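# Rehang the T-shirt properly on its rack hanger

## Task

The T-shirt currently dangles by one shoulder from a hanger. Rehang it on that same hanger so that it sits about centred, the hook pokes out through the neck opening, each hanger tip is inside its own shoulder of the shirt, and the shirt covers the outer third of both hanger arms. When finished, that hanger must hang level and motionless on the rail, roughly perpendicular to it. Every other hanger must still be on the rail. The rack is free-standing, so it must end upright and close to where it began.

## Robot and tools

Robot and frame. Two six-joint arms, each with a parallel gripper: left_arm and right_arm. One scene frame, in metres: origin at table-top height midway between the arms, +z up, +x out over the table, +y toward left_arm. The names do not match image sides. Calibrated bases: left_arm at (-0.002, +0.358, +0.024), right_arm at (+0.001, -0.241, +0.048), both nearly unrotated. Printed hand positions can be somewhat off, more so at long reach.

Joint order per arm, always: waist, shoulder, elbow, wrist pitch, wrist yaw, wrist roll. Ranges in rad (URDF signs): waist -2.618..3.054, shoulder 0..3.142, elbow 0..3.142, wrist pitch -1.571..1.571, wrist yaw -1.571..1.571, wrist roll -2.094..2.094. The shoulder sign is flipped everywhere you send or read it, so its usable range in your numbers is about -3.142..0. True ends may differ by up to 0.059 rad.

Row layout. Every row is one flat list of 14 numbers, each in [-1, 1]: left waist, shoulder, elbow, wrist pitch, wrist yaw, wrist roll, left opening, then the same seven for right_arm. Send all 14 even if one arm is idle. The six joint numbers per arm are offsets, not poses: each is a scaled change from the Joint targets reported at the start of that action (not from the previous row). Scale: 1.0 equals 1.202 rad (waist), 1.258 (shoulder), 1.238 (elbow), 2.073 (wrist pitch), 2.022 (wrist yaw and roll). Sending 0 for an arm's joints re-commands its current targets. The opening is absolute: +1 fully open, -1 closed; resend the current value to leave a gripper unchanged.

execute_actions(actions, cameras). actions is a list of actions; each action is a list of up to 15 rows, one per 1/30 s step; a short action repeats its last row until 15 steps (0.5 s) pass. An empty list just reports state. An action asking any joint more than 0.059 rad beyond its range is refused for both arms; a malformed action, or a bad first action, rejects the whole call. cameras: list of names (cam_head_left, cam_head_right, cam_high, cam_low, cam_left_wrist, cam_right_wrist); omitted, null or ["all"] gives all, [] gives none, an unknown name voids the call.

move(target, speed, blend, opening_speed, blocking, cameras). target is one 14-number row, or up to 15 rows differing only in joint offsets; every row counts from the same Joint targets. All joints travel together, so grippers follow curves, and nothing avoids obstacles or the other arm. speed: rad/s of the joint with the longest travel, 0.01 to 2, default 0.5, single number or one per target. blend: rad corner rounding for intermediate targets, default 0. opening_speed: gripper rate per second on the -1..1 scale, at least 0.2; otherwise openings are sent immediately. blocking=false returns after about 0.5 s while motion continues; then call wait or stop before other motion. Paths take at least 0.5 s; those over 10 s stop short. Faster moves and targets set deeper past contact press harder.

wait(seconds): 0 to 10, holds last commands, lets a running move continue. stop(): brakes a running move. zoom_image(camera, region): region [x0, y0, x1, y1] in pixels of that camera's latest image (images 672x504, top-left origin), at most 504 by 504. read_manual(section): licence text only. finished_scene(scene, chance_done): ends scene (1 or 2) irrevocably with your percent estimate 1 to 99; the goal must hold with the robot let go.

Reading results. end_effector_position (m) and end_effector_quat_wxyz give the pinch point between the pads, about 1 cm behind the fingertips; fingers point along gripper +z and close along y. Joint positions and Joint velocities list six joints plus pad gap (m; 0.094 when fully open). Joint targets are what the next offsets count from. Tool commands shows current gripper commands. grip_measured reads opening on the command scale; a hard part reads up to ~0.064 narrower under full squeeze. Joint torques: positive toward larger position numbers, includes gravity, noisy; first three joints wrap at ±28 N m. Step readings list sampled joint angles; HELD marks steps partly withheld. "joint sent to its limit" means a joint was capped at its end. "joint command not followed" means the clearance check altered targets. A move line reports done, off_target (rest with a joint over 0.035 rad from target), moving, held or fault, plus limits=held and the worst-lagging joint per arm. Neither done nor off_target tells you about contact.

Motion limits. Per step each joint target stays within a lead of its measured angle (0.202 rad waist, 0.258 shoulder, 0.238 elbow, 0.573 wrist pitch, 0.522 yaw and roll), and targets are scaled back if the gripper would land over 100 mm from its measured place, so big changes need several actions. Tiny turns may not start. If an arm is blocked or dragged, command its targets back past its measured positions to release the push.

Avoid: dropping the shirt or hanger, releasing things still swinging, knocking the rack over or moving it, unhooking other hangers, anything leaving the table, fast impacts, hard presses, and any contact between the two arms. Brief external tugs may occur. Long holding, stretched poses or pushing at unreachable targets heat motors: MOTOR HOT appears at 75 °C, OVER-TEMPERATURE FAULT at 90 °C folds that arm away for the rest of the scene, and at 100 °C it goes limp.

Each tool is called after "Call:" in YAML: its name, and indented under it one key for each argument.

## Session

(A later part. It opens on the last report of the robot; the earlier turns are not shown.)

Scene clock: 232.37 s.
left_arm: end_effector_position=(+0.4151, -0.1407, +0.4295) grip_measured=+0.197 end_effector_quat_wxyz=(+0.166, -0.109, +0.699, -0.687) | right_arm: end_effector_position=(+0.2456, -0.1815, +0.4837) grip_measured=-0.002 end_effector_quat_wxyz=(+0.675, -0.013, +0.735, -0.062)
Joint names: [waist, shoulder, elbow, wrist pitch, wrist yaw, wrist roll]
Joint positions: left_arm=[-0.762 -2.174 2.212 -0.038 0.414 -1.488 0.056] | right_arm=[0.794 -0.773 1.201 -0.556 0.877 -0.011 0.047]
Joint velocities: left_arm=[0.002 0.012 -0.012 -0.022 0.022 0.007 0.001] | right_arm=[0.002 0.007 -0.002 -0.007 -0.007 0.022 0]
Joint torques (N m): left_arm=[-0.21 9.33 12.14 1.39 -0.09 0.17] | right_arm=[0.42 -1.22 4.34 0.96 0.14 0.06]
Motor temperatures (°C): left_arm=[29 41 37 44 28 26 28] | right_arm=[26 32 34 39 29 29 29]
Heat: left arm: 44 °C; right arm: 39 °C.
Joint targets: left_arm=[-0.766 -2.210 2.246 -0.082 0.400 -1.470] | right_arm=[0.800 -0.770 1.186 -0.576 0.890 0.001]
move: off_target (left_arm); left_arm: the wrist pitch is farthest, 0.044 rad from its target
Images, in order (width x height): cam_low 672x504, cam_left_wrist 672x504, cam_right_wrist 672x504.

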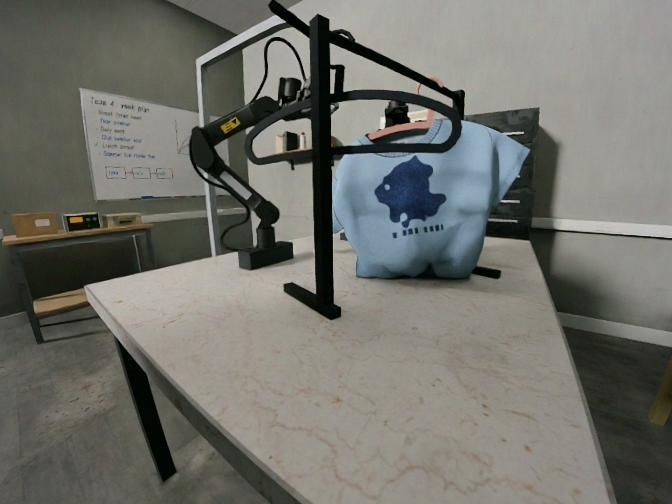

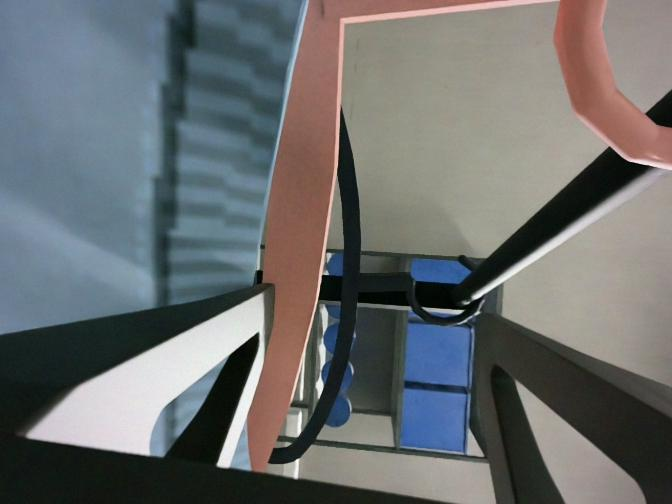

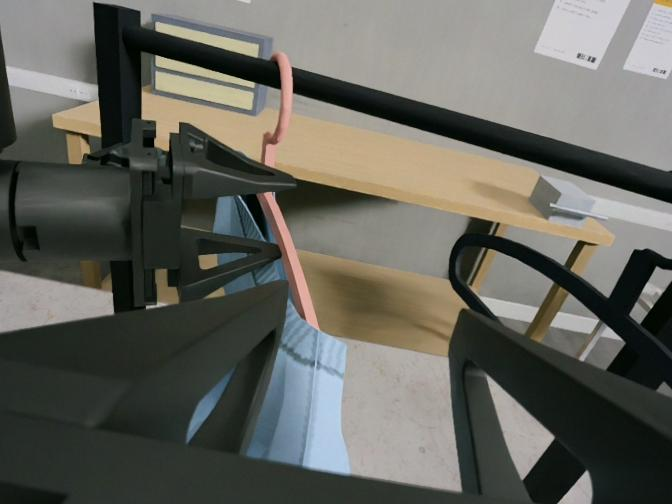

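Call:
move:
  target: [-0.006,-0.072,0.112,-0.018,0,0,0.2,0,0,0,0,0,0,0]
  speed: 0.15
  cameras: ["cam_low","cam_right_wrist","cam_left_wrist"]

Call:
zoom_image:
  camera: "cam_right_wrist"
  region: [140, 90, 400, 310]

Scene clock: 234.27 s.
left_arm: end_effector_position=(+0.4228, -0.1533, +0.4309) grip_measured=+0.197 end_effector_quat_wxyz=(+0.167, -0.104, +0.695, -0.692) | right_arm: end_effector_position=(+0.2456, -0.1815, +0.4837) grip_measured=-0.002 end_effector_quat_wxyz=(+0.675, -0.013, +0.735, -0.062)
Joint names: [waist, shoulder, elbow, wrist pitch, wrist yaw, wrist roll]
Joint positions: left_arm=[-0.767 -2.263 2.351 -0.075 0.414 -1.488 0.056] | right_arm=[0.794 -0.773 1.201 -0.556 0.877 -0.011 0.047]
Joint velocities: left_arm=[-0.007 0.002 0.007 -0.081 -0.037 -0.022 0] | right_arm=[0.007 0.017 -0.007 -0.007 -0.022 -0.022 -0.001]
Joint torques (N m): left_arm=[-0.59 9.78 12.03 1.46 -0.08 0.13] | right_arm=[0.4 -1.24 4.34 0.96 0.14 0.06]
Motor temperatures (°C): left_arm=[29 40 37 44 28 26 28] | right_arm=[26 32 33 39 29 29 29]
Heat: left arm: 44 °C; right arm: 39 °C.
Joint targets: left_arm=[-0.773 -2.301 2.384 -0.119 0.400 -1.470] | right_arm=[0.800 -0.770 1.186 -0.576 0.890 0.001]
move: off_target (left_arm); left_arm: the wrist pitch is farthest, 0.045 rad from its target
Images, in order (width x height): cam_low 672x504, cam_left_wrist 672x504, cam_right_wrist 672x504.

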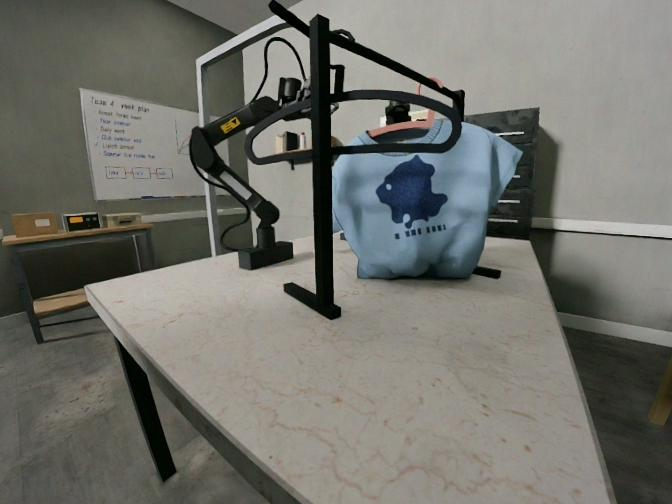

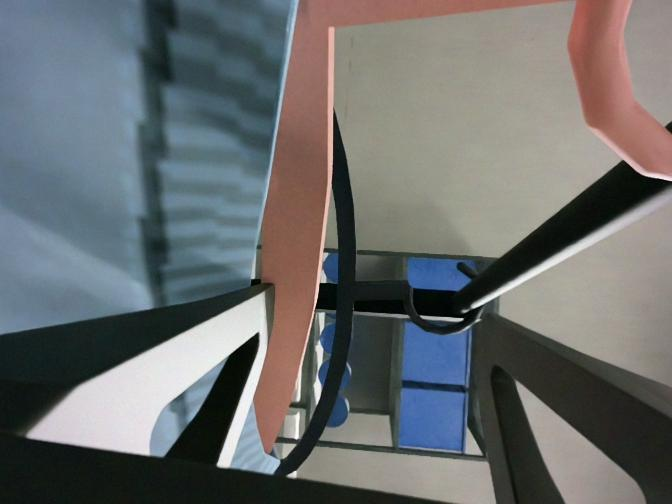

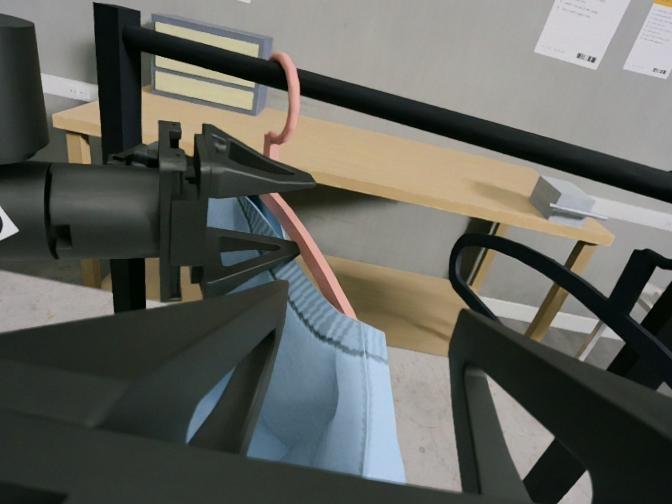

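Scaled by 1.938 from the camera's 672x504 image, which has a finer 960x720 frame.

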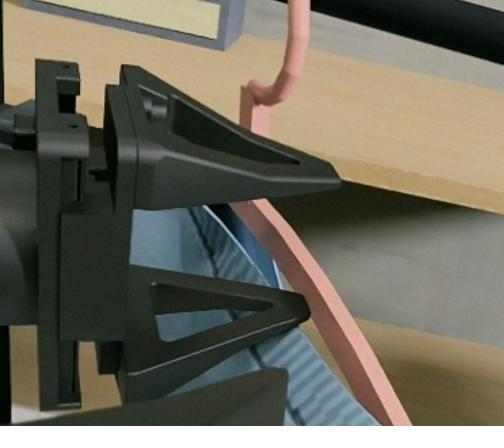

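Call:
move:
  target:
    - [0.024,0.2,-0.359,0.13,0,0,0.1,0,0,0,0,0,0,0]
    - [0.0,-0.031,-0.015,0.024,0,0,0.1,0,0,0,0,0,0,0]
  speed: 0.25
  cameras: ["cam_low","cam_right_wrist","cam_left_wrist"]

Call:
zoom_image:
  camera: "cam_right_wrist"
  region: [140, 90, 400, 310]

Scene clock: 238.90 s.
left_arm: end_effector_position=(+0.4318, -0.1620, +0.4084) grip_measured=+0.103 end_effector_quat_wxyz=(+0.167, -0.107, +0.697, -0.689) | right_arm: end_effector_position=(+0.2456, -0.1815, +0.4837) grip_measured=-0.002 end_effector_quat_wxyz=(+0.675, -0.013, +0.735, -0.062)
Joint names: [waist, shoulder, elbow, wrist pitch, wrist yaw, wrist roll]
Joint positions: left_arm=[-0.768 -2.302 2.333 -0.024 0.409 -1.488 0.052] | right_arm=[0.794 -0.773 1.201 -0.556 0.877 -0.011 0.047]
Joint velocities: left_arm=[0.007 0.007 -0.002 -0.022 0.022 -0.037 0] | right_arm=[-0.022 -0.012 0.007 -0.022 -0.037 -0.051 0.001]
Joint torques (N m): left_arm=[-0.42 10.17 12.14 1.44 -0.09 0.13] | right_arm=[0.4 -1.21 4.33 0.96 0.13 0.06]
Motor temperatures (°C): left_arm=[29 41 37 44 28 26 28] | right_arm=[26 32 33 38 29 29 29]
Heat: left arm: 44 °C; right arm: 38 °C.
Joint targets: left_arm=[-0.773 -2.340 2.365 -0.069 0.400 -1.470] | right_arm=[0.800 -0.770 1.186 -0.576 0.890 0.001]
move: off_target (left_arm); left_arm: the wrist pitch is farthest, 0.045 rad from its target
Images, in order (width x height): cam_low 672x504, cam_left_wrist 672x504, cam_right_wrist 672x504.

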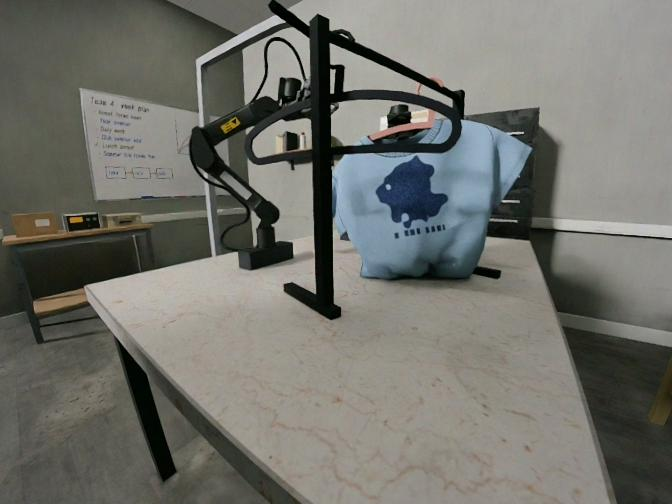

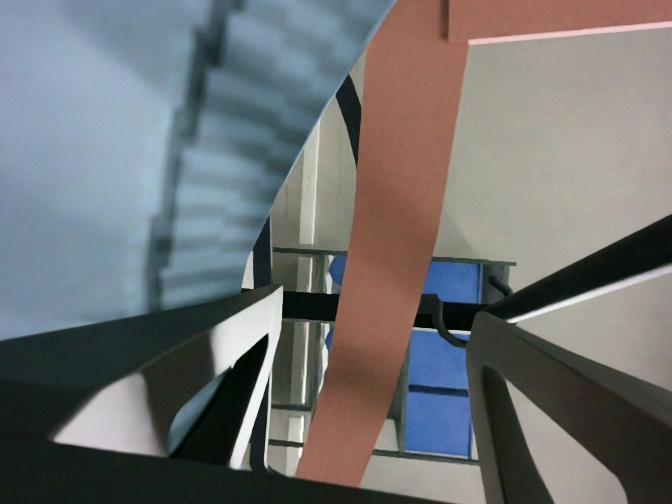

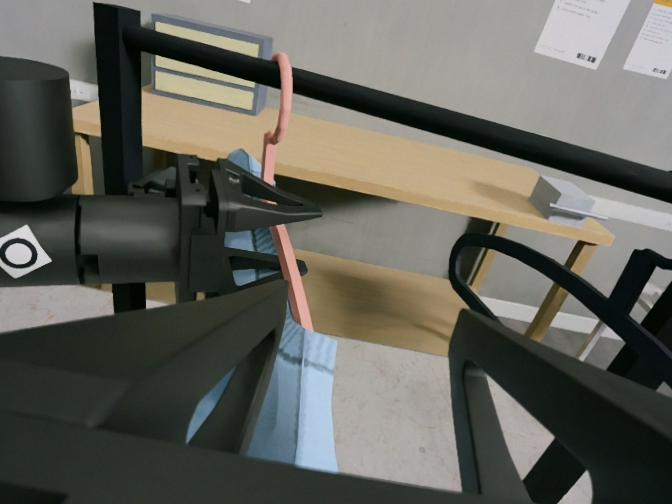

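Scaled by 1.938 from the camera's 672x504 image, which has a finer 960x720 frame.

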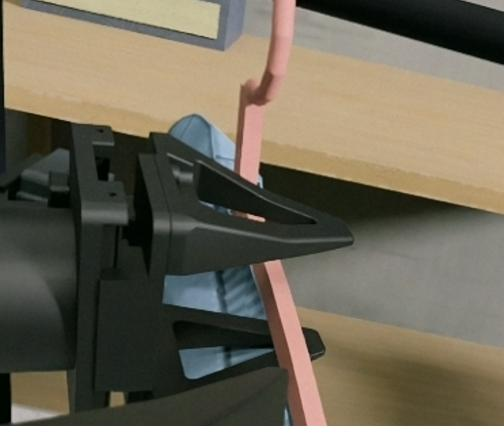

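Call:
move:
  target: [0,0,0,0,0,0,-1,0,0,0,0,0,0,0]
  opening_speed: 0.4
  cameras: ["cam_low","cam_right_wrist","cam_left_wrist","cam_high"]

Scene clock: 241.93 s.
left_arm: end_effector_position=(+0.4323, -0.1615, +0.4093) grip_measured=-0.734 end_effector_quat_wxyz=(+0.173, -0.105, +0.698, -0.687) | right_arm: end_effector_position=(+0.2456, -0.1815, +0.4837) grip_measured=-0.002 end_effector_quat_wxyz=(+0.675, -0.013, +0.735, -0.062)
Joint names: [waist, shoulder, elbow, wrist pitch, wrist yaw, wrist roll]
Joint positions: left_arm=[-0.769 -2.302 2.339 -0.033 0.402 -1.474 0.013] | right_arm=[0.794 -0.773 1.201 -0.556 0.877 -0.011 0.047]
Joint velocities: left_arm=[0.007 0.012 -0.007 0.007 0.037 -0.007 -0.001] | right_arm=[0.007 0.007 0.002 -0.037 -0.066 -0.022 0]
Joint torques (N m): left_arm=[-0.18 10.03 11.45 1.53 -0.07 -0.01] | right_arm=[0.42 -1.22 4.34 0.97 0.14 0.06]
Motor temperatures (°C): left_arm=[29 40 37 44 28 26 28] | right_arm=[26 32 33 38 29 29 29]
Heat: left arm: 44 °C; right arm: 38 °C.
Joint targets: left_arm=[-0.773 -2.340 2.366 -0.069 0.400 -1.470] | right_arm=[0.800 -0.770 1.186 -0.576 0.890 0.001]
move: off_target (left_arm); left_arm: the shoulder is farthest, 0.038 rad from its target
Images, in order (width x height): cam_high 672x504, cam_low 672x504, cam_left_wrist 672x504, cam_right_wrist 672x504.

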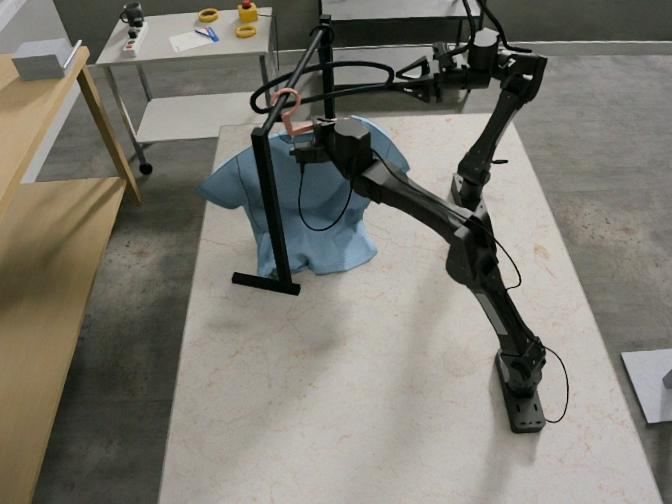

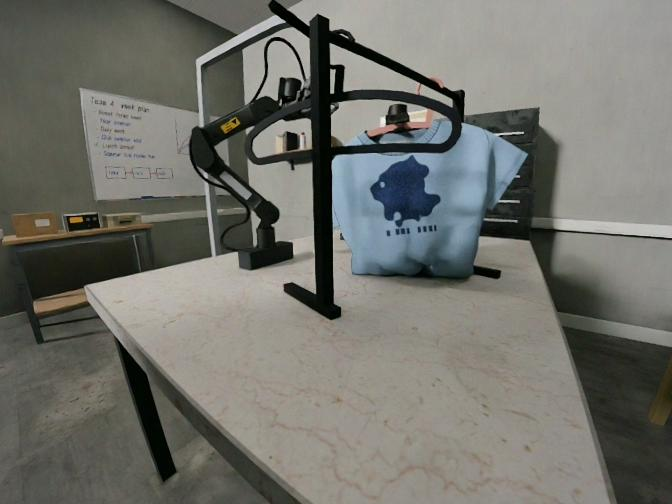

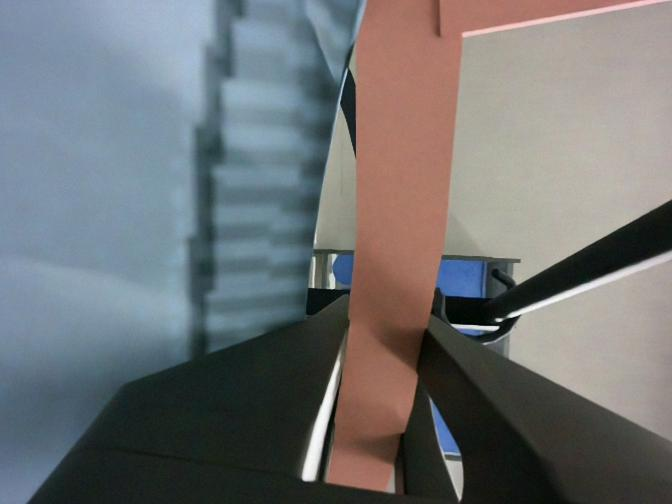

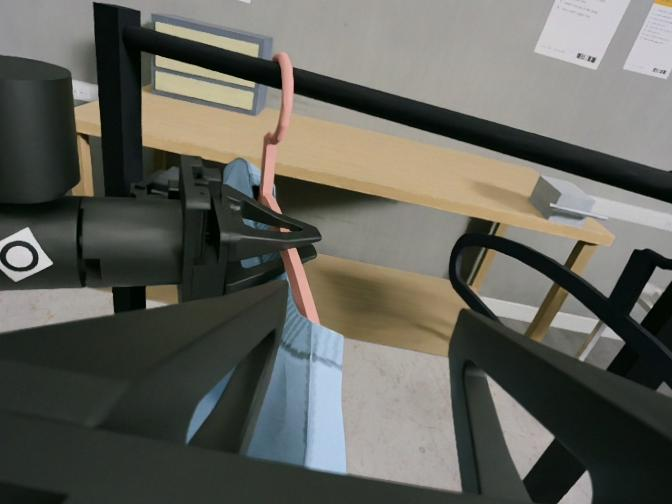

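Call:
move:
  target: [0.164,0.02,-0.032,0.005,0.271,0,-1,0,0,0,0,0,0,0]
  speed: 0.2
  cameras: ["cam_low","cam_right_wrist","cam_left_wrist","cam_high","cam_head_right"]

Call:
zoom_image:
  camera: "cam_low"
  region: [315, 50, 535, 220]

Scene clock: 245.77 s.
left_arm: end_effector_position=(+0.4298, -0.1016, +0.4091) grip_measured=-0.734 end_effector_quat_wxyz=(+0.048, +0.020, +0.706, -0.706) | right_arm: end_effector_position=(+0.2456, -0.1815, +0.4837) grip_measured=-0.002 end_effector_quat_wxyz=(+0.675, -0.013, +0.735, -0.062)
Joint names: [waist, shoulder, elbow, wrist pitch, wrist yaw, wrist roll]
Joint positions: left_arm=[-0.583 -2.302 2.339 -0.033 0.945 -1.477 0.013] | right_arm=[0.794 -0.773 1.201 -0.556 0.877 -0.011 0.047]
Joint velocities: left_arm=[0.007 0.012 -0.017 -0.007 -0.066 -0.066 -0.001] | right_arm=[-0.002 -0.022 -0.022 -0.007 0.066 -0.007 0]
Joint torques (N m): left_arm=[0.59 11.88 7.51 1.44 0.09 0.03] | right_arm=[0.38 -1.22 4.33 0.97 0.14 0.06]
Motor temperatures (°C): left_arm=[29 40 37 43 28 26 29] | right_arm=[26 31 33 38 29 29 29]
Heat: left arm: 43 °C; right arm: 38 °C.
Joint targets: left_arm=[-0.576 -2.315 2.326 -0.059 0.948 -1.470] | right_arm=[0.800 -0.770 1.186 -0.576 0.890 0.001]
move: done
Images, in order (width x height): cam_head_right 672x504, cam_high 672x504, cam_low 672x504, cam_left_wrist 672x504, cam_right_wrist 672x504.

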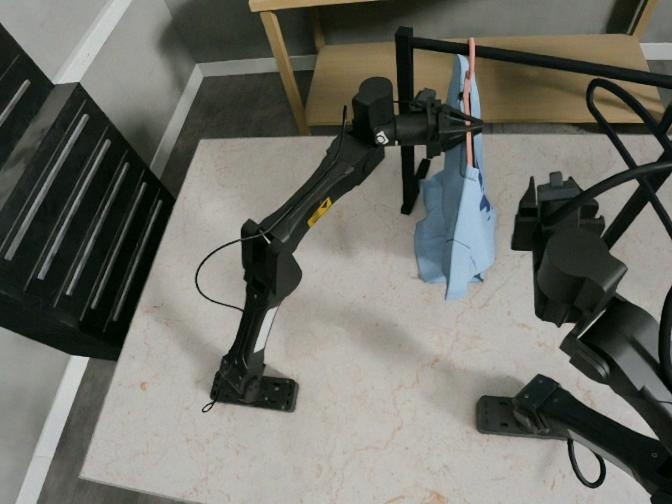

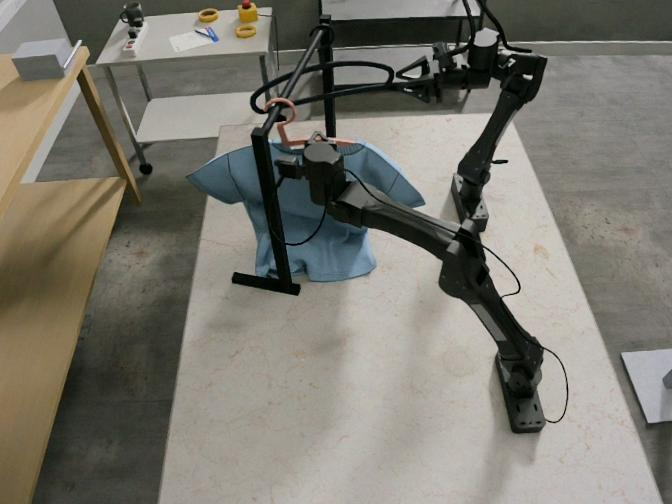

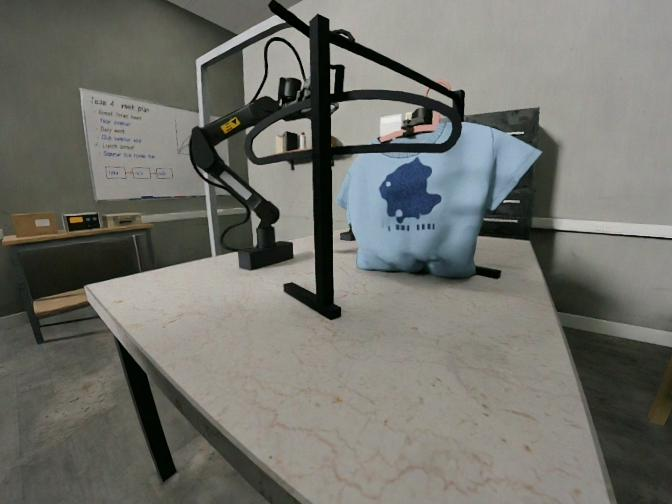

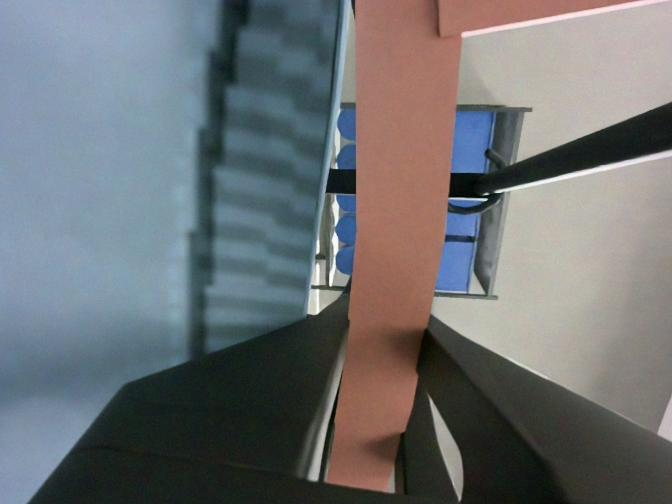

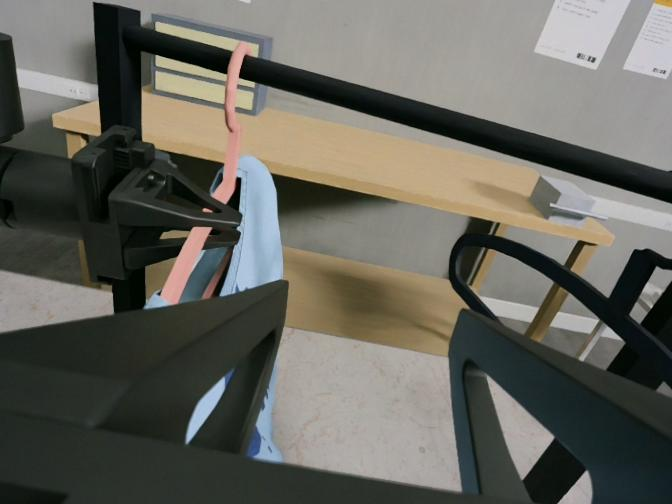

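Scaled by 2.291 from the camera's 672x504 image, which has a finer 960x720 frame.

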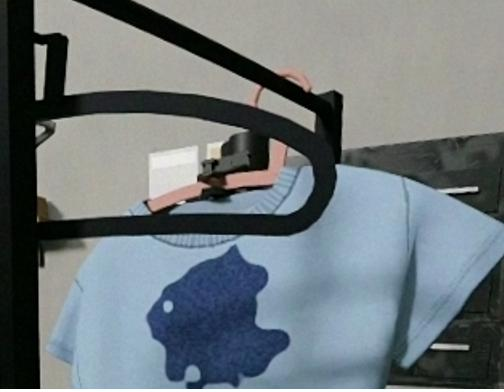

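Call:
move:
  target: [0.076,-0.094,0.182,-0.05,0.126,0,-1,0,0,0,0,0,0,0]
  speed: 0.2
  cameras: ["cam_low","cam_right_wrist","cam_left_wrist","cam_high","cam_head_right"]

Call:
zoom_image:
  camera: "cam_right_wrist"
  region: [100, 20, 350, 300]

Scene clock: 248.57 s.
left_arm: end_effector_position=(+0.4284, -0.0705, +0.4107) grip_measured=-0.734 end_effector_quat_wxyz=(-0.019, +0.080, +0.703, -0.706) | right_arm: end_effector_position=(+0.2456, -0.1815, +0.4837) grip_measured=-0.002 end_effector_quat_wxyz=(+0.675, -0.013, +0.735, -0.062)
Joint names: [waist, shoulder, elbow, wrist pitch, wrist yaw, wrist roll]
Joint positions: left_arm=[-0.504 -2.396 2.518 -0.128 1.204 -1.479 0.013] | right_arm=[0.794 -0.773 1.201 -0.556 0.877 -0.011 0.047]
Joint velocities: left_arm=[0.022 -0.002 -0.012 0.066 0.007 0.007 0.001] | right_arm=[-0.017 -0.002 -0.007 0.007 -0.007 0.022 0]
Joint torques (N m): left_arm=[1.76 10.15 11.78 1.16 0.03 0.07] | right_arm=[0.4 -1.24 4.36 0.97 0.13 0.06]
Motor temperatures (°C): left_arm=[29 40 37 43 28 26 29] | right_arm=[26 31 33 38 29 29 29]
Heat: left arm: 43 °C; right arm: 38 °C.
Joint targets: left_arm=[-0.484 -2.433 2.551 -0.163 1.203 -1.470] | right_arm=[0.800 -0.770 1.186 -0.576 0.890 0.001]
move: off_target (left_arm); left_arm: the shoulder is farthest, 0.038 rad from its target
Images, in order (width x height): cam_head_right 672x504, cam_high 672x504, cam_low 672x504, cam_left_wrist 672x504, cam_right_wrist 672x504.

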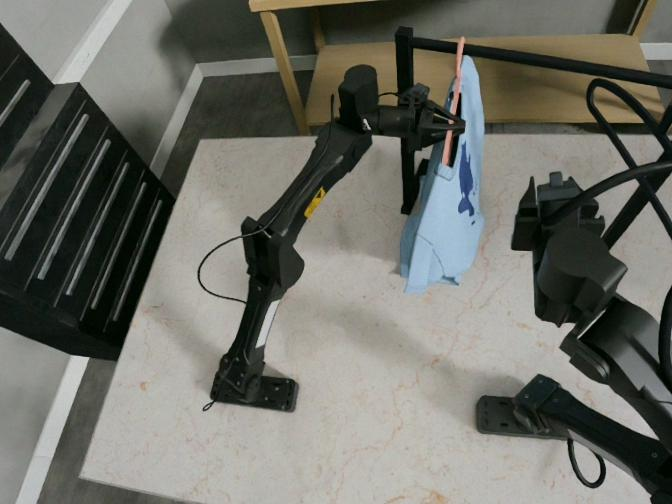

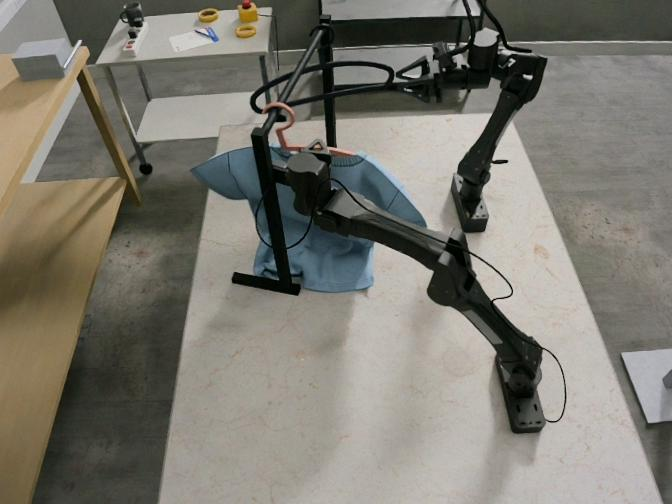

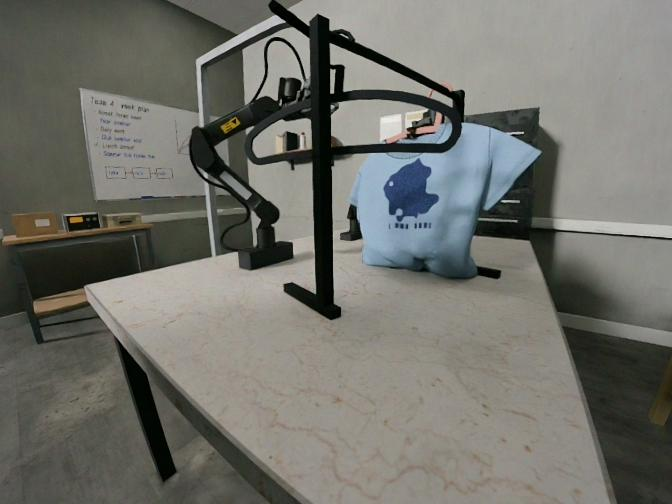

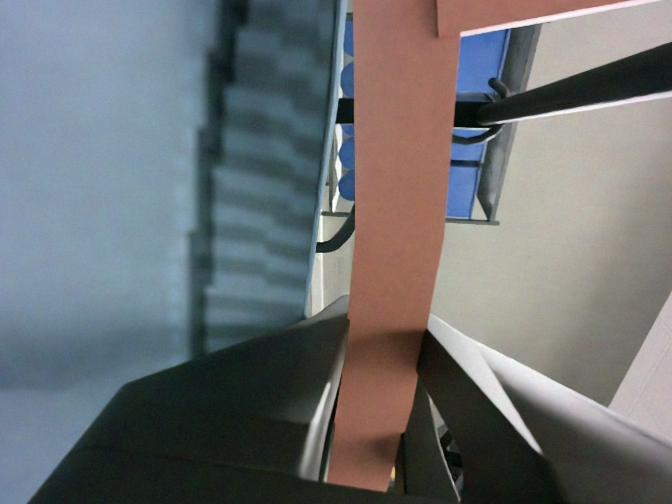

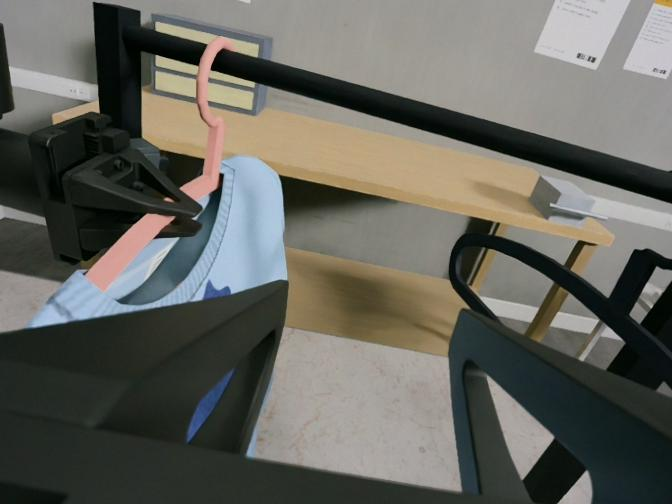

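Scaled by 1.800 from the camera's 672x504 image, which has a finer 960x720 frame.

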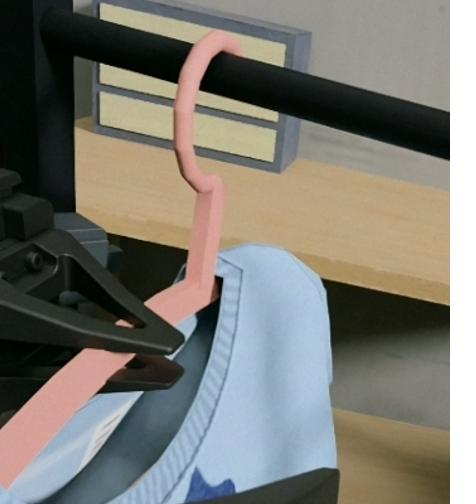

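Call:
execute_actions:
  actions: []

Call:
zoom_image:
  camera: "cam_low"
  region: [315, 50, 535, 220]

Scene clock: 249.50 s.
left_arm: end_effector_position=(+0.4284, -0.0705, +0.4105) grip_measured=-0.734 end_effector_quat_wxyz=(-0.020, +0.080, +0.704, -0.706) | right_arm: end_effector_position=(+0.2456, -0.1815, +0.4837) grip_measured=-0.002 end_effector_quat_wxyz=(+0.675, -0.013, +0.735, -0.062)
Joint names: [waist, shoulder, elbow, wrist pitch, wrist yaw, wrist roll]
Joint positions: left_arm=[-0.504 -2.396 2.518 -0.13 1.204 -1.479 0.013] | right_arm=[0.794 -0.773 1.201 -0.556 0.877 -0.011 0.047]
Joint velocities: left_arm=[-0.007 0.007 -0.017 0.022 0.037 -0.095 0] | right_arm=[-0.007 0.002 0.002 0.007 -0.007 -0.022 0]
Joint torques (N m): left_arm=[1.63 10.21 11.52 1.15 0.05 0.05] | right_arm=[0.4 -1.24 4.34 0.96 0.13 0.05]
Motor temperatures (°C): left_arm=[29 40 37 43 28 26 29] | right_arm=[26 31 33 38 29 29 29]
Heat: left arm: 43 °C; right arm: 38 °C.
Joint targets: left_arm=[-0.484 -2.433 2.551 -0.163 1.203 -1.470] | right_arm=[0.800 -0.770 1.186 -0.576 0.890 0.001]
Tool commands: left_gripper/opening=-1.0 right_gripper/opening=+0.0

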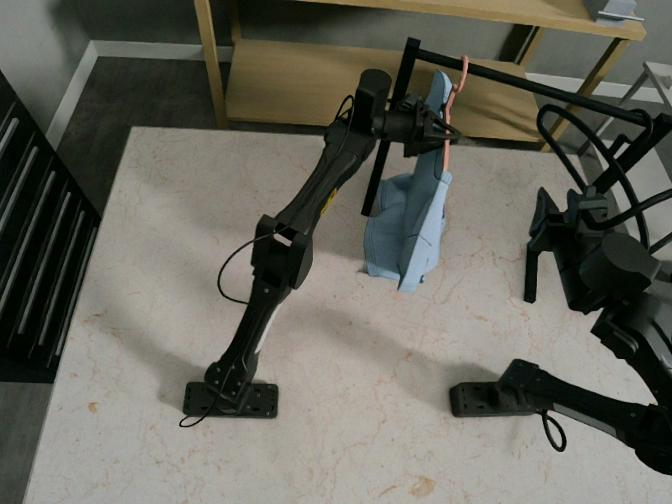

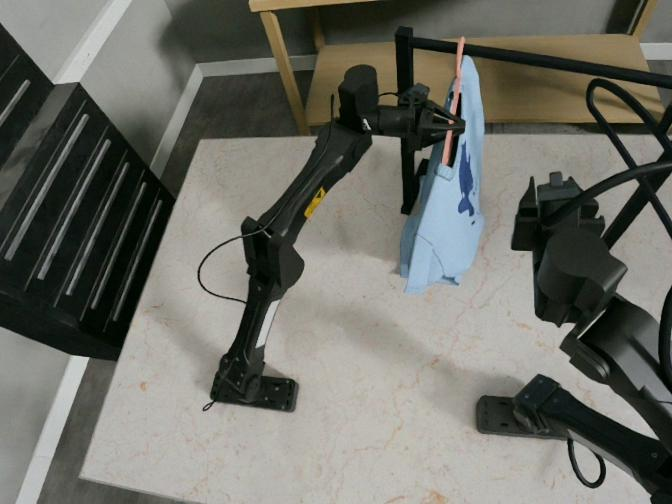

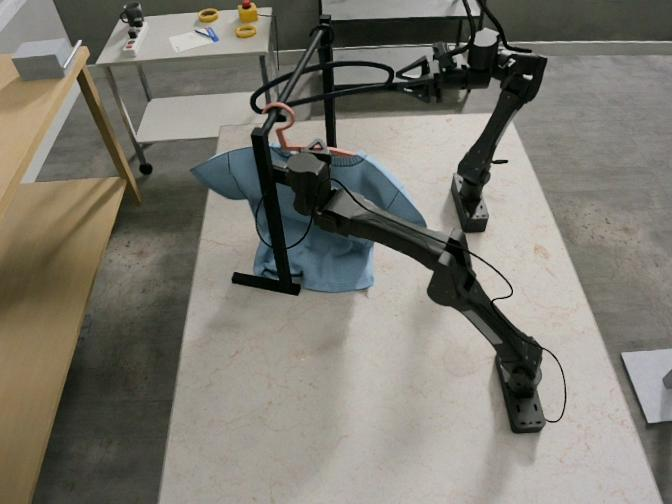

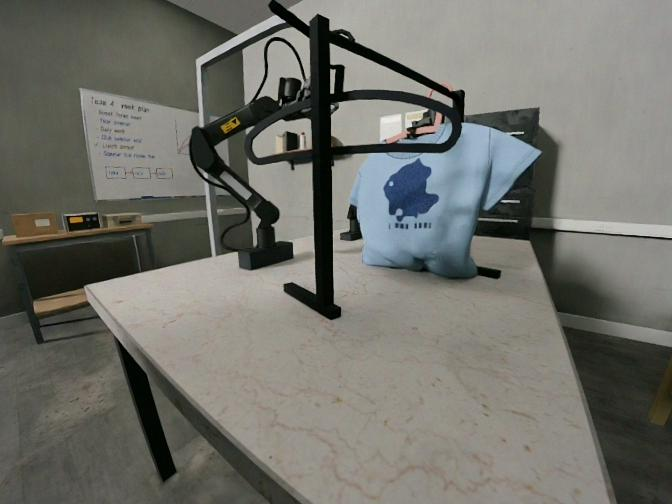

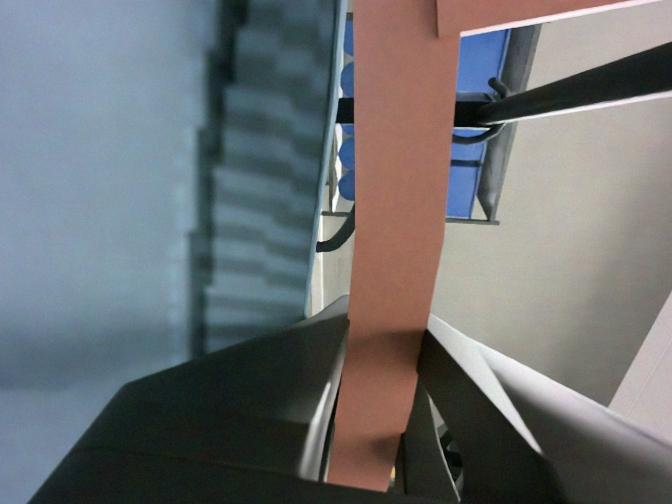

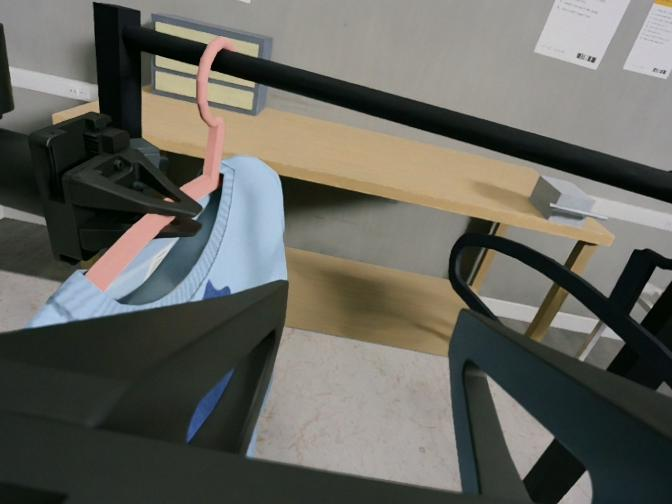

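Scaled by 2.291 from the camera's 672x504 image, which has a finer 960x720 frame.

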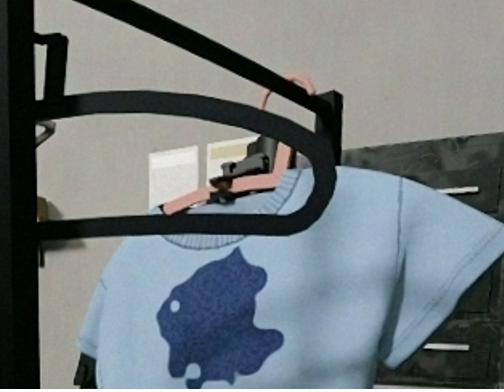

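Call:
move:
  target:
    - [0,0,0,0,0,0,-1,-0.65,0,0,0.06,-0.42,0,0]
    - [0,0,0,0,0,0,-1,-0.847,-0.517,-0.253,0.639,-0.836,0,0]
  speed: 0.45
  blend: 0.1

Call:
zoom_image:
  camera: "cam_right_wrist"
  region: [90, 0, 590, 504]

Scene clock: 255.77 s.
left_arm: end_effector_position=(+0.4284, -0.0705, +0.4105) grip_measured=-0.734 end_effector_quat_wxyz=(-0.020, +0.080, +0.704, -0.706) | right_arm: end_effector_position=(+0.4309, -0.1966, +0.3889) grip_measured=-0.002 end_effector_quat_wxyz=(+0.728, -0.241, +0.617, +0.174)
Joint names: [waist, shoulder, elbow, wrist pitch, wrist yaw, wrist roll]
Joint positions: left_arm=[-0.504 -2.396 2.518 -0.13 1.204 -1.479 0.013] | right_arm=[-0.214 -1.417 0.884 0.708 -0.8 -0.011 0.047]
Joint velocities: left_arm=[-0.007 -0.002 -0.002 0.022 0.007 -0.022 -0.001] | right_arm=[-0.002 -0.002 -0.002 0.022 -0.007 -0.007 0]
Joint torques (N m): left_arm=[1.61 10.15 11.54 1.18 0.04 0.07] | right_arm=[-0.34 5.08 5.64 1.46 0.01 0.05]
Motor temperatures (°C): left_arm=[29 40 38 42 28 26 29] | right_arm=[26 31 32 38 29 29 29]
Heat: left arm: 42 °C; right arm: 38 °C.
Joint targets: left_arm=[-0.484 -2.433 2.551 -0.163 1.203 -1.470] | right_arm=[-0.218 -1.421 0.873 0.748 -0.801 0.001]
move: off_target (left_arm, right_arm); left_arm: the shoulder is farthest, 0.037 rad from its target; right_arm: the wrist pitch is farthest, 0.041 rad from its target

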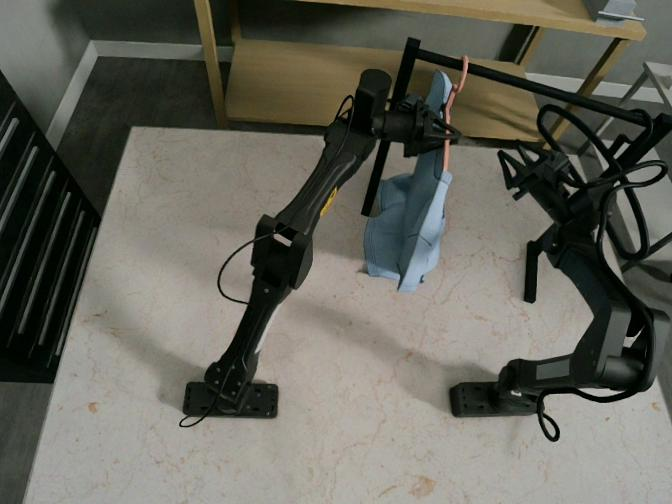

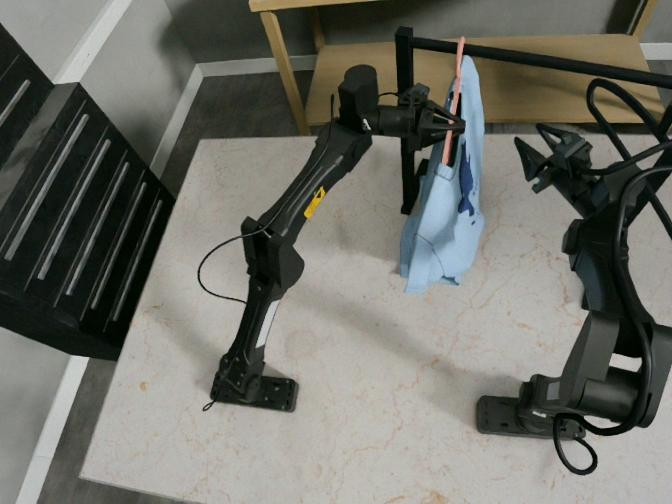

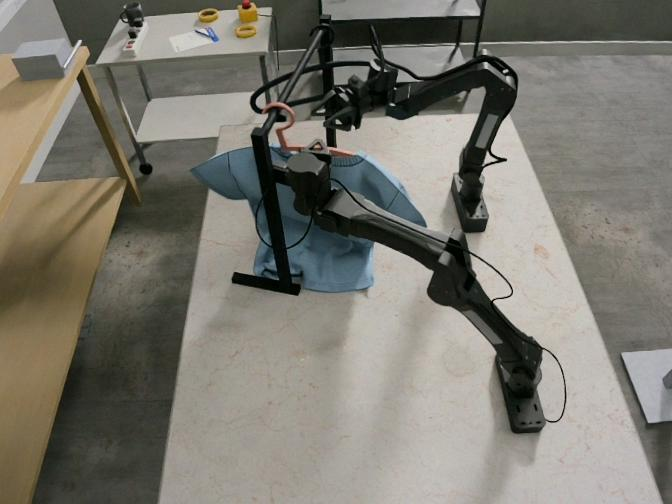

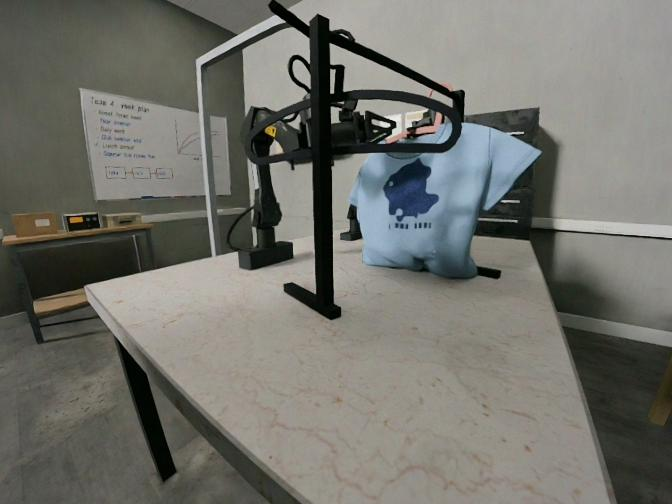

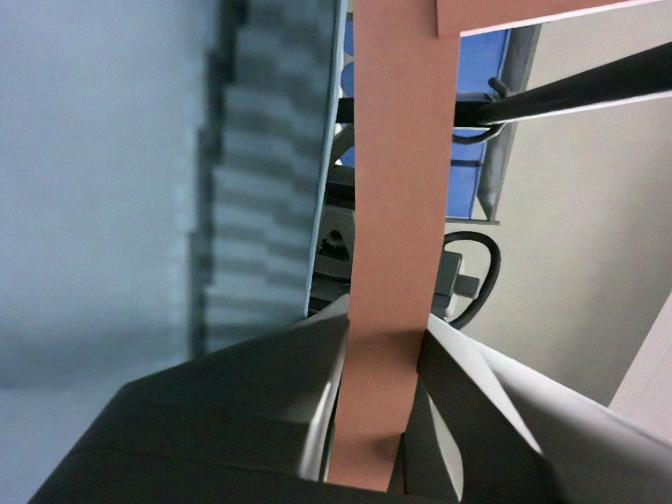

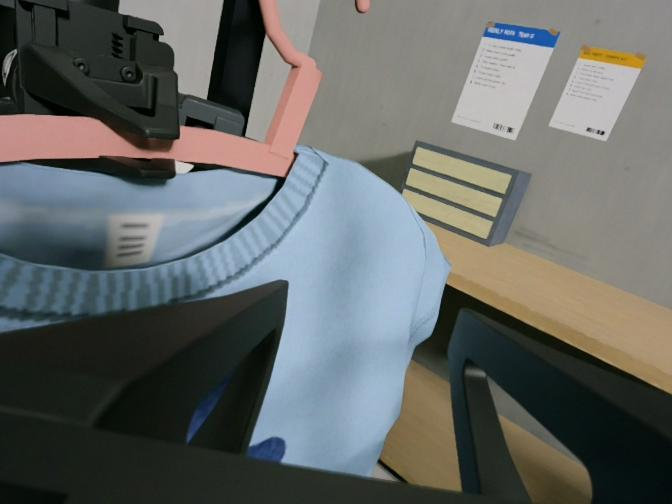

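Scaled by 1.000.

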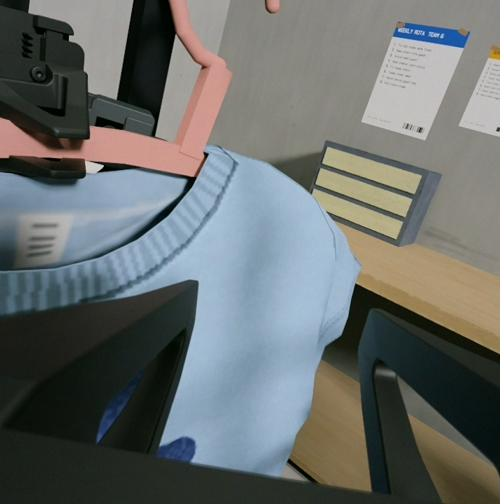

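Call:
move:
  target: [0,0,0,0,0,0,-1,0.191,-0.051,-0.006,0.034,0.107,0,0]
  speed: 0.3
  cameras: ["cam_right_wrist"]

Scene clock: 258.97 s.
left_arm: end_effector_position=(+0.4284, -0.0705, +0.4105) grip_measured=-0.734 end_effector_quat_wxyz=(-0.020, +0.080, +0.704, -0.706) | right_arm: end_effector_position=(+0.4442, -0.1283, +0.3822) grip_measured=-0.002 end_effector_quat_wxyz=(+0.733, -0.238, +0.607, +0.194)
Joint names: [waist, shoulder, elbow, wrist pitch, wrist yaw, wrist roll]
Joint positions: left_arm=[-0.504 -2.396 2.518 -0.13 1.204 -1.479 0.013] | right_arm=[0.011 -1.476 0.884 0.775 -0.599 -0.011 0.047]
Joint velocities: left_arm=[0.007 0.002 -0.007 -0.022 0.022 0.022 -0.001] | right_arm=[-0.002 -0.002 -0.002 0.007 -0.007 0.081 0]
Joint torques (N m): left_arm=[1.72 10.35 11.59 1.2 0.03 0.11] | right_arm=[-0.01 5.29 5.07 1.54 0.16 0.06]
Motor temperatures (°C): left_arm=[29 40 38 41 28 26 29] | right_arm=[26 31 32 39 29 29 29]
Heat: left arm: 41 °C; right arm: 39 °C.
Joint targets: left_arm=[-0.484 -2.433 2.551 -0.163 1.203 -1.470] | right_arm=[0.012 -1.485 0.865 0.819 -0.584 0.001]
move: off_target (left_arm, right_arm); left_arm: the shoulder is farthest, 0.037 rad from its target; right_arm: the wrist pitch is farthest, 0.043 rad from its target
Images, in order (width x height): cam_right_wrist 672x504.

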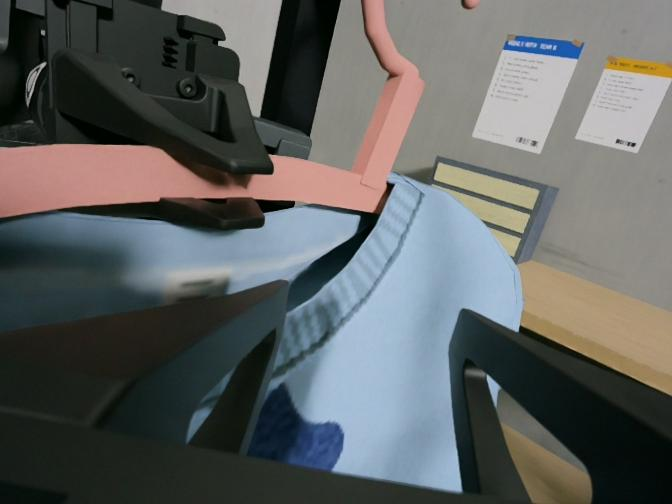

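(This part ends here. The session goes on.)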